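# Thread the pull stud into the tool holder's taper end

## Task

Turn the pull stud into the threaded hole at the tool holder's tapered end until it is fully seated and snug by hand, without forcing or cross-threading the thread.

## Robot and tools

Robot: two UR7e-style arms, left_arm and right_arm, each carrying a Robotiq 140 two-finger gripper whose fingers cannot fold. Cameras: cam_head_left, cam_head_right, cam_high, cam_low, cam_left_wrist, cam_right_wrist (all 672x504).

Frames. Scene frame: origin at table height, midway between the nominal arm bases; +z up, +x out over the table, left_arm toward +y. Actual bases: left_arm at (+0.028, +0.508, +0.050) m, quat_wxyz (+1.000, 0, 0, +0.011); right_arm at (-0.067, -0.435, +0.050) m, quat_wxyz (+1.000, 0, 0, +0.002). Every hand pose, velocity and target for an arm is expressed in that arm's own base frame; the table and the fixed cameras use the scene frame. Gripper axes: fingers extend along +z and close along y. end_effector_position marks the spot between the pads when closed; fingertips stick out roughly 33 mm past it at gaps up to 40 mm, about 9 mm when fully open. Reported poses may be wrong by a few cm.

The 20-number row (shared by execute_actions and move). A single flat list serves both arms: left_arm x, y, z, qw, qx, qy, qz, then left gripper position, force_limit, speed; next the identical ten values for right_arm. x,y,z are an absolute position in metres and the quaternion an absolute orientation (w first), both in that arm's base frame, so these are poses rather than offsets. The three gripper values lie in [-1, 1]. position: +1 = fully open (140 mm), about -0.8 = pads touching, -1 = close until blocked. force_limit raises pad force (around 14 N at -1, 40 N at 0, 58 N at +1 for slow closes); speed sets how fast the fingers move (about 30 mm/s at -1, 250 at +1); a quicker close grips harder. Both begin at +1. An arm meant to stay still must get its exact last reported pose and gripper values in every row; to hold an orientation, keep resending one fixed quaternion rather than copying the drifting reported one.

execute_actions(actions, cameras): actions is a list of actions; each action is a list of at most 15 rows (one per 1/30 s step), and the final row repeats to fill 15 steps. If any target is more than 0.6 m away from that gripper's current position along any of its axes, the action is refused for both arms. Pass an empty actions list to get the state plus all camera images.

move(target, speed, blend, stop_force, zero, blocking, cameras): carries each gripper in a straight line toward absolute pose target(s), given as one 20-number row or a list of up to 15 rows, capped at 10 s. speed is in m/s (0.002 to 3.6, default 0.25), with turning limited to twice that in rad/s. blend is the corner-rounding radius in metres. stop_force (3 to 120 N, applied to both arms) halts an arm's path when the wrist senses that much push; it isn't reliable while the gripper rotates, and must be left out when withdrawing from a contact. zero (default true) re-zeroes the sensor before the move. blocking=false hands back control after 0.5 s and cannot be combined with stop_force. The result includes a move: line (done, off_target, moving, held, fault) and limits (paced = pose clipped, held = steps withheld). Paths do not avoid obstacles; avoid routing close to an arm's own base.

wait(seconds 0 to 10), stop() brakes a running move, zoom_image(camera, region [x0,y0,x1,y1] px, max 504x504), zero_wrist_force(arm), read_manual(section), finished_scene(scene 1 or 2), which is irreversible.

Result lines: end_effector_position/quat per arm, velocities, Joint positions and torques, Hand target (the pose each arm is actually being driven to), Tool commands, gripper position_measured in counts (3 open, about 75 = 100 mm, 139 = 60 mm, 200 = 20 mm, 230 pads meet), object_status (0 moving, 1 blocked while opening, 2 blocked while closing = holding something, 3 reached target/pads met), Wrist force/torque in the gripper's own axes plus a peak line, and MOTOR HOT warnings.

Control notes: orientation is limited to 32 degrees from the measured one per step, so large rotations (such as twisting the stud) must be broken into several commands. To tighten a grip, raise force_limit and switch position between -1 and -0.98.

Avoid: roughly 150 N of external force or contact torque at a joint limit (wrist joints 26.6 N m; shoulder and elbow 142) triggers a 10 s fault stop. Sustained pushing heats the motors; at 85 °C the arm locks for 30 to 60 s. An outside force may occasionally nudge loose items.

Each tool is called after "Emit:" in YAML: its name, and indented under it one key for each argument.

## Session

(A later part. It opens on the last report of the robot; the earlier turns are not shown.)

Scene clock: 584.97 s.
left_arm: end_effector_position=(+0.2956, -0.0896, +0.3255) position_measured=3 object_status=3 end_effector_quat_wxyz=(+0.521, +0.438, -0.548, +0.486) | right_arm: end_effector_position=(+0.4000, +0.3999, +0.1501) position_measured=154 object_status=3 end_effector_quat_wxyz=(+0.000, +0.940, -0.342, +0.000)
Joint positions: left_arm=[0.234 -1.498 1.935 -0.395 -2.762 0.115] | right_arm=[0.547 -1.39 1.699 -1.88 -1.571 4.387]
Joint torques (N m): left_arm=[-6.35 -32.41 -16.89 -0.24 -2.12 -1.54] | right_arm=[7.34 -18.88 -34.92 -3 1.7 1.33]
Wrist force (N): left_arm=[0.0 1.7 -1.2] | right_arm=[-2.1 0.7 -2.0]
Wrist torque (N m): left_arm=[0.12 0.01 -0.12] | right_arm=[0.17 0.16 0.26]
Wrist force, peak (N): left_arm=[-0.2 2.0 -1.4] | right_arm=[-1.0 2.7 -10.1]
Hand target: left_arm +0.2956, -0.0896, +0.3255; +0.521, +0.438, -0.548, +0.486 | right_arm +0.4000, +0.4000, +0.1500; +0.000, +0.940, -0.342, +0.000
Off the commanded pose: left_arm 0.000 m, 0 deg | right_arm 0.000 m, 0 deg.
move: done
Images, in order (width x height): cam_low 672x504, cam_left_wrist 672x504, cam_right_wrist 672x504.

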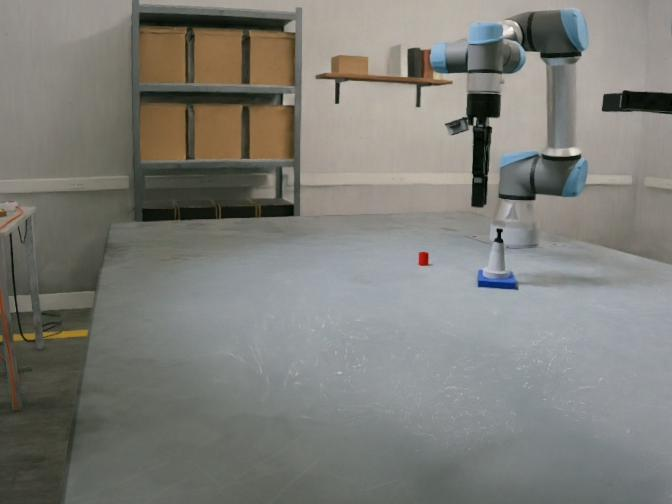

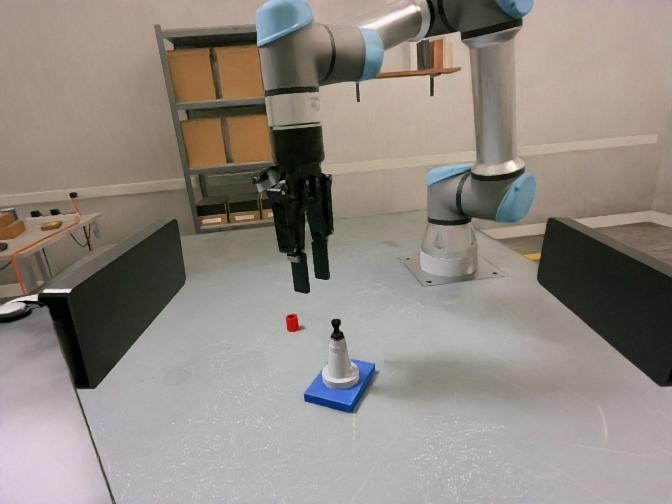

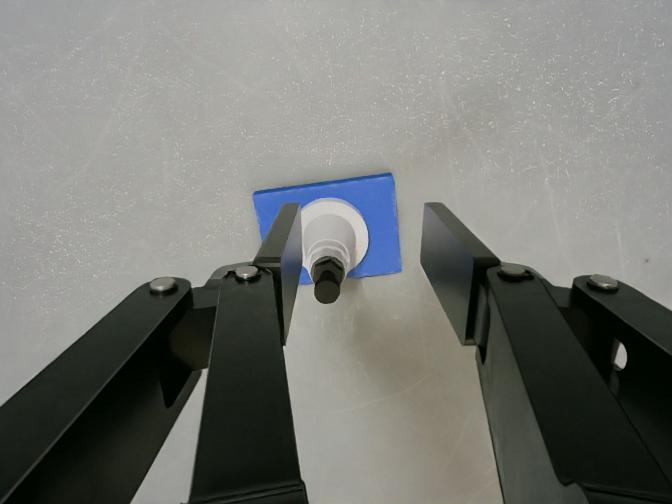

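Emit:
move:
  target:
    - [0.2956,-0.0896,0.3255,0.521,0.438,-0.548,0.486,1,1,1,0.3721,0.4444,0.11,0,0.9397,-0.342,0,-0.32,1,-1]
    - [0.2956,-0.0896,0.3255,0.521,0.438,-0.548,0.486,1,1,1,0.3721,0.4444,0.083,0,0.9397,-0.342,0,-0.32,1,-1]
    - [0.2956,-0.0896,0.3255,0.521,0.438,-0.548,0.486,1,1,1,0.3721,0.4444,0.083,0,0.9397,-0.342,0,-1,1,-1]
  speed: 0.06

Emit:
wait:
  seconds: 1

Emit:
move:
  target: [0.2956,-0.0896,0.3255,0.521,0.438,-0.548,0.486,1,1,1,0.3721,0.4444,0.083,0,0.8870,-0.4617,0,-1,1,-1]
  speed: 0.15

Emit:
move:
  target: [0.2956,-0.0896,0.3255,0.521,0.438,-0.548,0.486,1,1,1,0.3721,0.4444,0.083,0,0.8192,-0.5736,0,-1,1,-1]
  speed: 0.15
  cameras: ["cam_left_wrist"]

Emit:
zoom_image:
  camera: "cam_left_wrist"
  region: [310, 305, 370, 365]

Scene clock: 616.43 s.
left_arm: end_effector_position=(+0.2956, -0.0896, +0.3255) position_measured=3 object_status=3 end_effector_quat_wxyz=(+0.521, +0.438, -0.548, +0.486) | right_arm: end_effector_position=(+0.3721, +0.4444, +0.0830) position_measured=210 object_status=0 end_effector_quat_wxyz=(+0.000, +0.940, -0.342, +0.000)
Joint positions: left_arm=[0.234 -1.498 1.935 -0.395 -2.762 0.115] | right_arm=[0.642 -1.298 1.767 -2.041 -1.571 4.481]
Joint torques (N m): left_arm=[-6.27 -32.05 -16.52 -0.32 -2.25 -1.43] | right_arm=[-8.95 -41.61 -28.22 -4.05 -1.84 -1.06]
Wrist force (N): left_arm=[0.1 1.6 -1.2] | right_arm=[-3.0 1.4 -10.1]
Wrist torque (N m): left_arm=[0.10 -0.01 -0.11] | right_arm=[0.02 0.14 0.37]
Wrist force, peak (N): left_arm=[0.1 2.0 -1.3] | right_arm=[-3.2 1.8 -10.1]
Hand target: left_arm +0.2956, -0.0896, +0.3255; +0.521, +0.438, -0.548, +0.486 | right_arm +0.3721, +0.4444, +0.0830; +0.000, +0.940, -0.342, +0.000
Off the commanded pose: left_arm 0.000 m, 0 deg | right_arm 0.000 m, 0 deg.
move: done

Scene clock: 617.43 s.
left_arm: end_effector_position=(+0.2956, -0.0896, +0.3255) position_measured=3 object_status=3 end_effector_quat_wxyz=(+0.521, +0.438, -0.548, +0.486) | right_arm: end_effector_position=(+0.3721, +0.4444, +0.0830) position_measured=210 object_status=2 end_effector_quat_wxyz=(+0.000, +0.940, -0.342, +0.000)
Joint positions: left_arm=[0.234 -1.498 1.935 -0.395 -2.762 0.115] | right_arm=[0.642 -1.298 1.767 -2.041 -1.571 4.481]
Joint torques (N m): left_arm=[-6 -32.37 -17.1 -0.18 -2.15 -1.6] | right_arm=[-9.25 -36.37 -24.32 -4.05 -1.75 -0.88]
Wrist force (N): left_arm=[-0.1 1.5 -1.1] | right_arm=[-3.2 1.9 -10.1]
Wrist torque (N m): left_arm=[0.08 0.02 -0.11] | right_arm=[0.11 0.19 0.38]
Wrist force, peak (N): left_arm=[0.0 2.0 -1.3] | right_arm=[-3.1 1.7 -10.4]
Hand target: left_arm +0.2956, -0.0896, +0.3255; +0.521, +0.438, -0.548, +0.486 | right_arm +0.3721, +0.4444, +0.0830; +0.000, +0.940, -0.342, +0.000
Tool commands: left_gripper/position=+1.0 left_gripper/force_limit=+1.0 left_gripper/speed=+1.0 right_gripper/position=-1.0 right_gripper/force_limit=+1.0 right_gripper/speed=-1.0
Off the commanded pose: left_arm 0.000 m, 0 deg | right_arm 0.000 m, 0 deg.
wait: 1.00 s; at rest by 0.17 s

Scene clock: 618.73 s.
left_arm: end_effector_position=(+0.2956, -0.0896, +0.3255) position_measured=3 object_status=3 end_effector_quat_wxyz=(+0.521, +0.438, -0.548, +0.486) | right_arm: end_effector_position=(+0.3721, +0.4444, +0.0830) position_measured=210 object_status=2 end_effector_quat_wxyz=(+0.000, +0.887, -0.462, +0.000)
Joint positions: left_arm=[0.234 -1.498 1.935 -0.395 -2.762 0.115] | right_arm=[0.642 -1.298 1.768 -2.041 -1.571 4.743]
Joint torques (N m): left_arm=[-6.1 -31.98 -16.86 -0.26 -2.13 -1.59] | right_arm=[6.96 -34.71 -20.97 -4.31 -1.82 0.57]
Wrist force (N): left_arm=[-0.1 1.9 -1.2] | right_arm=[-1.2 2.6 -4.4]
Wrist torque (N m): left_arm=[0.17 0.03 -0.12] | right_arm=[0.11 0.18 -0.16]
Wrist force, peak (N): left_arm=[-0.3 2.0 -1.3] | right_arm=[-3.9 3.0 -11.1]
Hand target: left_arm +0.2956, -0.0896, +0.3255; +0.521, +0.438, -0.548, +0.486 | right_arm +0.3721, +0.4444, +0.0830; +0.000, +0.887, -0.462, +0.000
Off the commanded pose: left_arm 0.000 m, 0 deg | right_arm 0.000 m, 0 deg.
move: done

Scene clock: 620.03 s.
left_arm: end_effector_position=(+0.2956, -0.0896, +0.3255) position_measured=3 object_status=3 end_effector_quat_wxyz=(+0.521, +0.438, -0.548, +0.486) | right_arm: end_effector_position=(+0.3721, +0.4444, +0.0830) position_measured=210 object_status=2 end_effector_quat_wxyz=(+0.000, +0.819, -0.574, +0.000)
Joint positions: left_arm=[0.234 -1.498 1.935 -0.395 -2.762 0.115] | right_arm=[0.642 -1.298 1.768 -2.041 -1.571 5.005]
Joint torques (N m): left_arm=[-6.4 -31.95 -17.31 -0.23 -2.09 -1.47] | right_arm=[3 -33.34 -25.95 -4.43 -2.06 0.67]
Wrist force (N): left_arm=[0.0 1.7 -0.9] | right_arm=[-1.1 2.5 -3.2]
Wrist torque (N m): left_arm=[0.12 0.00 -0.12] | right_arm=[0.10 0.14 -0.17]
Wrist force, peak (N): left_arm=[0.0 1.9 -1.6] | right_arm=[-1.5 2.6 -4.9]
Hand target: left_arm +0.2956, -0.0896, +0.3255; +0.521, +0.438, -0.548, +0.486 | right_arm +0.3721, +0.4444, +0.0830; +0.000, +0.819, -0.574, +0.000
Off the commanded pose: left_arm 0.000 m, 0 deg | right_arm 0.000 m, 0 deg.
move: done
Images, in order (width x height): cam_left_wrist 672x504.

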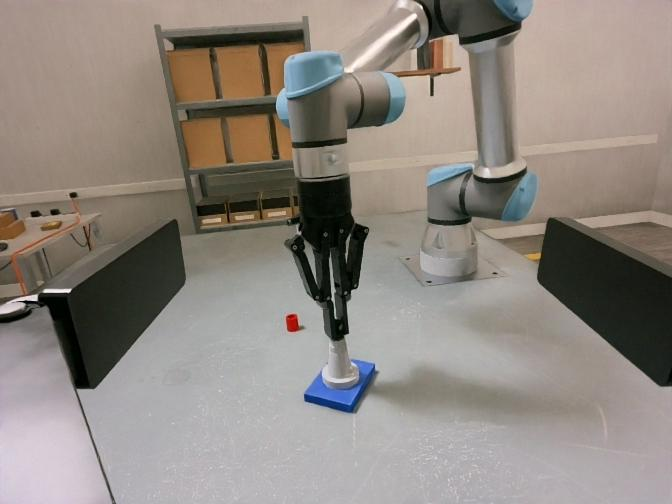

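Scaled by 8.400 from the camera's 672x504 image, which has a finer 960x720 frame.

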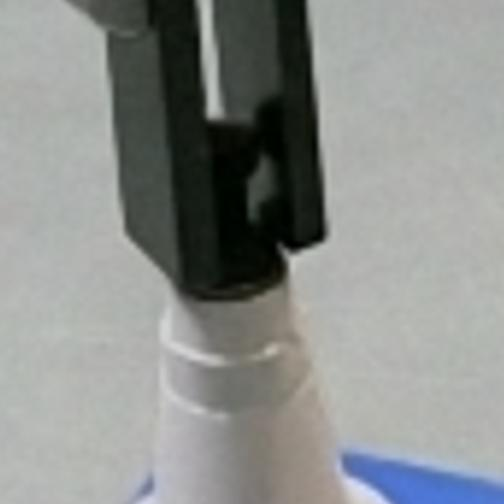

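Emit:
move:
  target: [0.2956,-0.0896,0.3255,0.521,0.438,-0.548,0.486,1,1,1,0.3721,0.4444,0.0824,0,0.8192,-0.5736,0,-1,1,-1]
  speed: 0.01

Emit:
move:
  target: [0.2956,-0.0896,0.3255,0.521,0.438,-0.548,0.486,1,1,1,0.3721,0.4444,0.0824,0,0.7071,-0.7071,0,-1,1,-1]
  speed: 0.15

Emit:
move:
  target: [0.2956,-0.0896,0.3255,0.521,0.438,-0.548,0.486,1,1,1,0.3721,0.4444,0.0824,0,0.5736,-0.8192,0,-1,1,-1]
  speed: 0.15

Emit:
move:
  target: [0.2956,-0.0896,0.3255,0.521,0.438,-0.548,0.486,1,1,1,0.3721,0.4444,0.0824,0,0.4226,-0.9063,0,-1,1,-1]
  speed: 0.15
  cameras: ["cam_left_wrist"]

Emit:
zoom_image:
  camera: "cam_left_wrist"
  region: [295, 320, 385, 420]

Scene clock: 635.87 s.
left_arm: end_effector_position=(+0.2956, -0.0896, +0.3255) position_measured=3 object_status=3 end_effector_quat_wxyz=(+0.521, +0.438, -0.548, +0.486) | right_arm: end_effector_position=(+0.3721, +0.4444, +0.0824) position_measured=210 object_status=2 end_effector_quat_wxyz=(+0.000, +0.819, -0.574, +0.000)
Joint positions: left_arm=[0.234 -1.498 1.935 -0.395 -2.762 0.115] | right_arm=[0.642 -1.297 1.768 -2.042 -1.571 5.005]
Joint torques (N m): left_arm=[-6.83 -31.7 -16.5 -0.16 -2.3 -1.58] | right_arm=[5.35 -8.96 -9.6 -5.46 -1.18 1.07]
Wrist force (N): left_arm=[0.2 1.7 -1.4] | right_arm=[1.9 12.0 -29.7]
Wrist torque (N m): left_arm=[0.12 -0.03 -0.12] | right_arm=[-0.25 0.08 -0.13]
Wrist force, peak (N): left_arm=[0.1 2.0 -1.8] | right_arm=[1.8 12.2 -29.9]
Hand target: left_arm +0.2956, -0.0896, +0.3255; +0.521, +0.438, -0.548, +0.486 | right_arm +0.3721, +0.4444, +0.0824; +0.000, +0.819, -0.574, +0.000
Off the commanded pose: left_arm 0.000 m, 0 deg | right_arm 0.000 m, 0 deg.
move: done

Scene clock: 637.47 s.
left_arm: end_effector_position=(+0.2956, -0.0896, +0.3255) position_measured=3 object_status=3 end_effector_quat_wxyz=(+0.521, +0.438, -0.548, +0.486) | right_arm: end_effector_position=(+0.3721, +0.4443, +0.0824) position_measured=210 object_status=2 end_effector_quat_wxyz=(+0.000, +0.707, -0.707, +0.000)
Joint positions: left_arm=[0.234 -1.498 1.935 -0.395 -2.762 0.115] | right_arm=[0.642 -1.297 1.768 -2.042 -1.571 5.354]
Joint torques (N m): left_arm=[-6.39 -32.37 -16.67 -0.17 -2.11 -1.47] | right_arm=[5.6 -30.71 -28.69 -2.19 -2.5 0.4]
Wrist force (N): left_arm=[0.1 2.3 -1.2] | right_arm=[-0.8 4.0 -5.9]
Wrist torque (N m): left_arm=[0.24 -0.03 -0.11] | right_arm=[-0.07 0.14 -0.01]
Wrist force, peak (N): left_arm=[0.1 2.3 -1.2] | right_arm=[1.8 12.0 -30.2]
Hand target: left_arm +0.2956, -0.0896, +0.3255; +0.521, +0.438, -0.548, +0.486 | right_arm +0.3721, +0.4444, +0.0824; +0.000, +0.707, -0.707, +0.000
Off the commanded pose: left_arm 0.000 m, 0 deg | right_arm 0.000 m, 0 deg.
move: done

Scene clock: 639.07 s.
left_arm: end_effector_position=(+0.2956, -0.0896, +0.3255) position_measured=3 object_status=3 end_effector_quat_wxyz=(+0.521, +0.438, -0.548, +0.486) | right_arm: end_effector_position=(+0.3721, +0.4444, +0.0824) position_measured=210 object_status=2 end_effector_quat_wxyz=(+0.000, -0.574, +0.819, +0.000)
Joint positions: left_arm=[0.234 -1.498 1.935 -0.395 -2.762 0.115] | right_arm=[0.642 -1.297 1.768 -2.042 -1.571 5.703]
Joint torques (N m): left_arm=[-6.46 -32.17 -16.77 -0.19 -2.2 -1.54] | right_arm=[5.47 -44.79 -32.7 -4.46 -2.77 0.52]
Wrist force (N): left_arm=[-0.1 1.9 -1.2] | right_arm=[0.0 3.3 -2.6]
Wrist torque (N m): left_arm=[0.18 0.03 -0.11] | right_arm=[-0.19 0.15 -0.10]
Wrist force, peak (N): left_arm=[0.1 2.0 -1.2] | right_arm=[-0.5 4.1 -6.5]
Hand target: left_arm +0.2956, -0.0896, +0.3255; +0.521, +0.438, -0.548, +0.486 | right_arm +0.3721, +0.4444, +0.0824; +0.000, -0.574, +0.819, +0.000
Off the commanded pose: left_arm 0.000 m, 0 deg | right_arm 0.000 m, 0 deg.
move: done

Scene clock: 640.67 s.
left_arm: end_effector_position=(+0.2956, -0.0896, +0.3255) position_measured=3 object_status=3 end_effector_quat_wxyz=(+0.521, +0.438, -0.548, +0.486) | right_arm: end_effector_position=(+0.3721, +0.4444, +0.0824) position_measured=210 object_status=2 end_effector_quat_wxyz=(+0.000, -0.423, +0.906, +0.000)
Joint positions: left_arm=[0.234 -1.498 1.935 -0.395 -2.762 0.115] | right_arm=[0.642 -1.297 1.768 -2.042 -1.571 6.052]
Joint torques (N m): left_arm=[-6.12 -32.29 -16.44 -0.26 -2.13 -1.57] | right_arm=[2.22 -41.59 -23.3 -3.79 -3.08 0.69]
Wrist force (N): left_arm=[0.0 1.7 -1.2] | right_arm=[0.2 3.0 -2.3]
Wrist torque (N m): left_arm=[0.12 -0.01 -0.12] | right_arm=[-0.21 0.11 -0.22]
Wrist force, peak (N): left_arm=[-0.1 1.8 -1.7] | right_arm=[1.1 3.5 -3.2]
Hand target: left_arm +0.2956, -0.0896, +0.3255; +0.521, +0.438, -0.548, +0.486 | right_arm +0.3721, +0.4444, +0.0824; +0.000, -0.423, +0.906, +0.000
Off the commanded pose: left_arm 0.000 m, 0 deg | right_arm 0.000 m, 0 deg.
move: done
Images, in order (width x height): cam_left_wrist 672x504.

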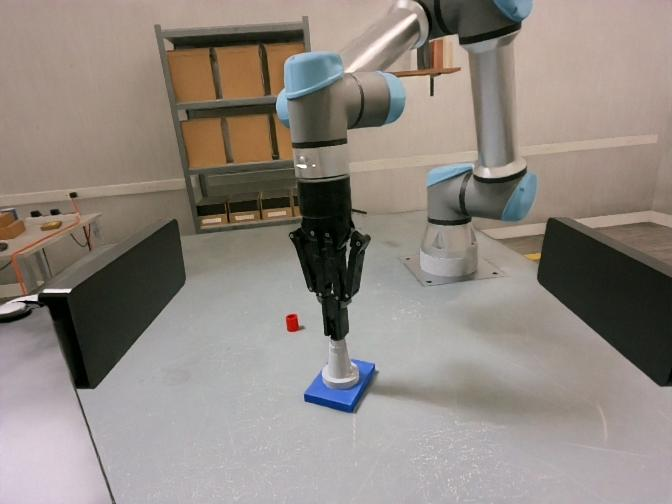

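Scaled by 5.040 from the camera's 672x504 image, which has a finer 960x720 frame.

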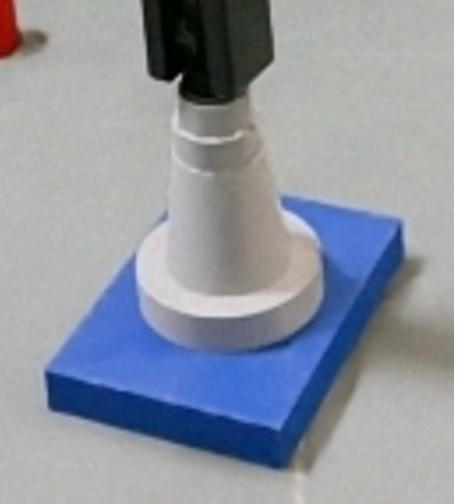

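Emit:
move:
  target:
    - [0.2956,-0.0896,0.3255,0.521,0.438,-0.548,0.486,1,1,1,0.3721,0.4444,0.0824,0,0.4226,-0.9063,0,-0.2,1,-1]
    - [0.2956,-0.0896,0.3255,0.521,0.438,-0.548,0.486,1,1,1,0.3721,0.4444,0.15,0,0.4226,-0.9063,0,-0.2,1,-1]
  speed: 0.06
  cameras: ["cam_left_wrist"]

Emit:
zoom_image:
  camera: "cam_left_wrist"
  region: [310, 305, 370, 365]

Scene clock: 658.50 s.
left_arm: end_effector_position=(+0.2956, -0.0896, +0.3255) position_measured=3 object_status=3 end_effector_quat_wxyz=(+0.521, +0.438, -0.548, +0.486) | right_arm: end_effector_position=(+0.3721, +0.4444, +0.1502) position_measured=154 object_status=3 end_effector_quat_wxyz=(+0.000, -0.423, +0.906, +0.000) end_effector_velocity=(+0.000, +0.000, -0.002) end_effector_angular_velocity=(+0.000, -0.001, -0.001)
Joint positions: left_arm=[0.234 -1.498 1.935 -0.395 -2.762 0.115] | right_arm=[0.642 -1.358 1.66 -1.873 -1.571 6.052]
Joint velocities: left_arm=[within noise] | right_arm=[0 0.001 0.004 -0.005 -0.001 0.001]
Joint torques (N m): left_arm=[-6.44 -31.95 -16.88 -0.17 -2.15 -1.47] | right_arm=[4.49 -20.37 -17.4 -4.31 0.63 0.92]
Wrist force (N): left_arm=[0.1 1.7 -1.3] | right_arm=[-1.5 -1.4 -1.7]
Wrist torque (N m): left_arm=[0.12 0.00 -0.11] | right_arm=[-0.22 0.08 0.35]
Wrist force, peak (N): left_arm=[-0.3 1.9 -1.5] | right_arm=[0.0 3.5 -2.4]
Hand target: left_arm +0.2956, -0.0896, +0.3255; +0.521, +0.438, -0.548, +0.486 | right_arm +0.3721, +0.4444, +0.1500; +0.000, -0.423, +0.906, +0.000
Off the commanded pose: left_arm 0.000 m, 0 deg | right_arm 0.000 m, 0 deg.
move: done
Images, in order (width x height): cam_left_wrist 672x504.

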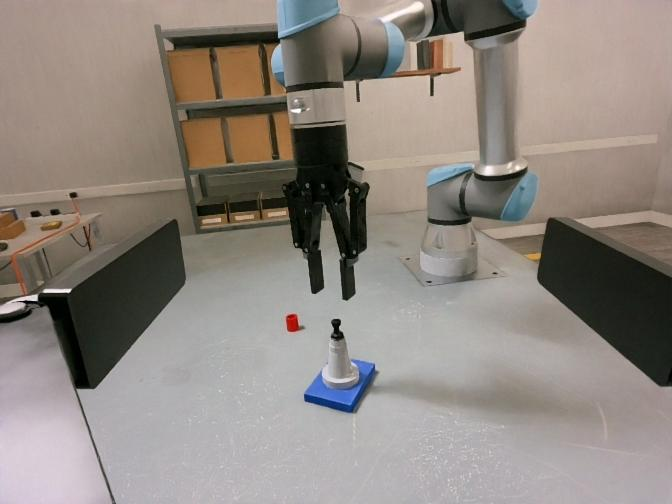

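Scaled by 8.400 from the camera's 672x504 image, which has a finer 960x720 frame.

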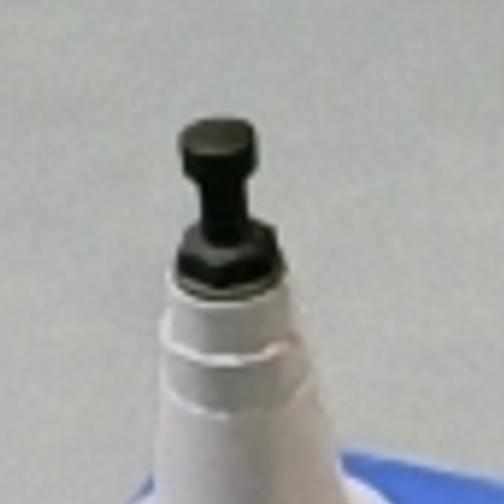

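Emit:
finished_scene:
  scene: 2

The scene is finished: the task was done.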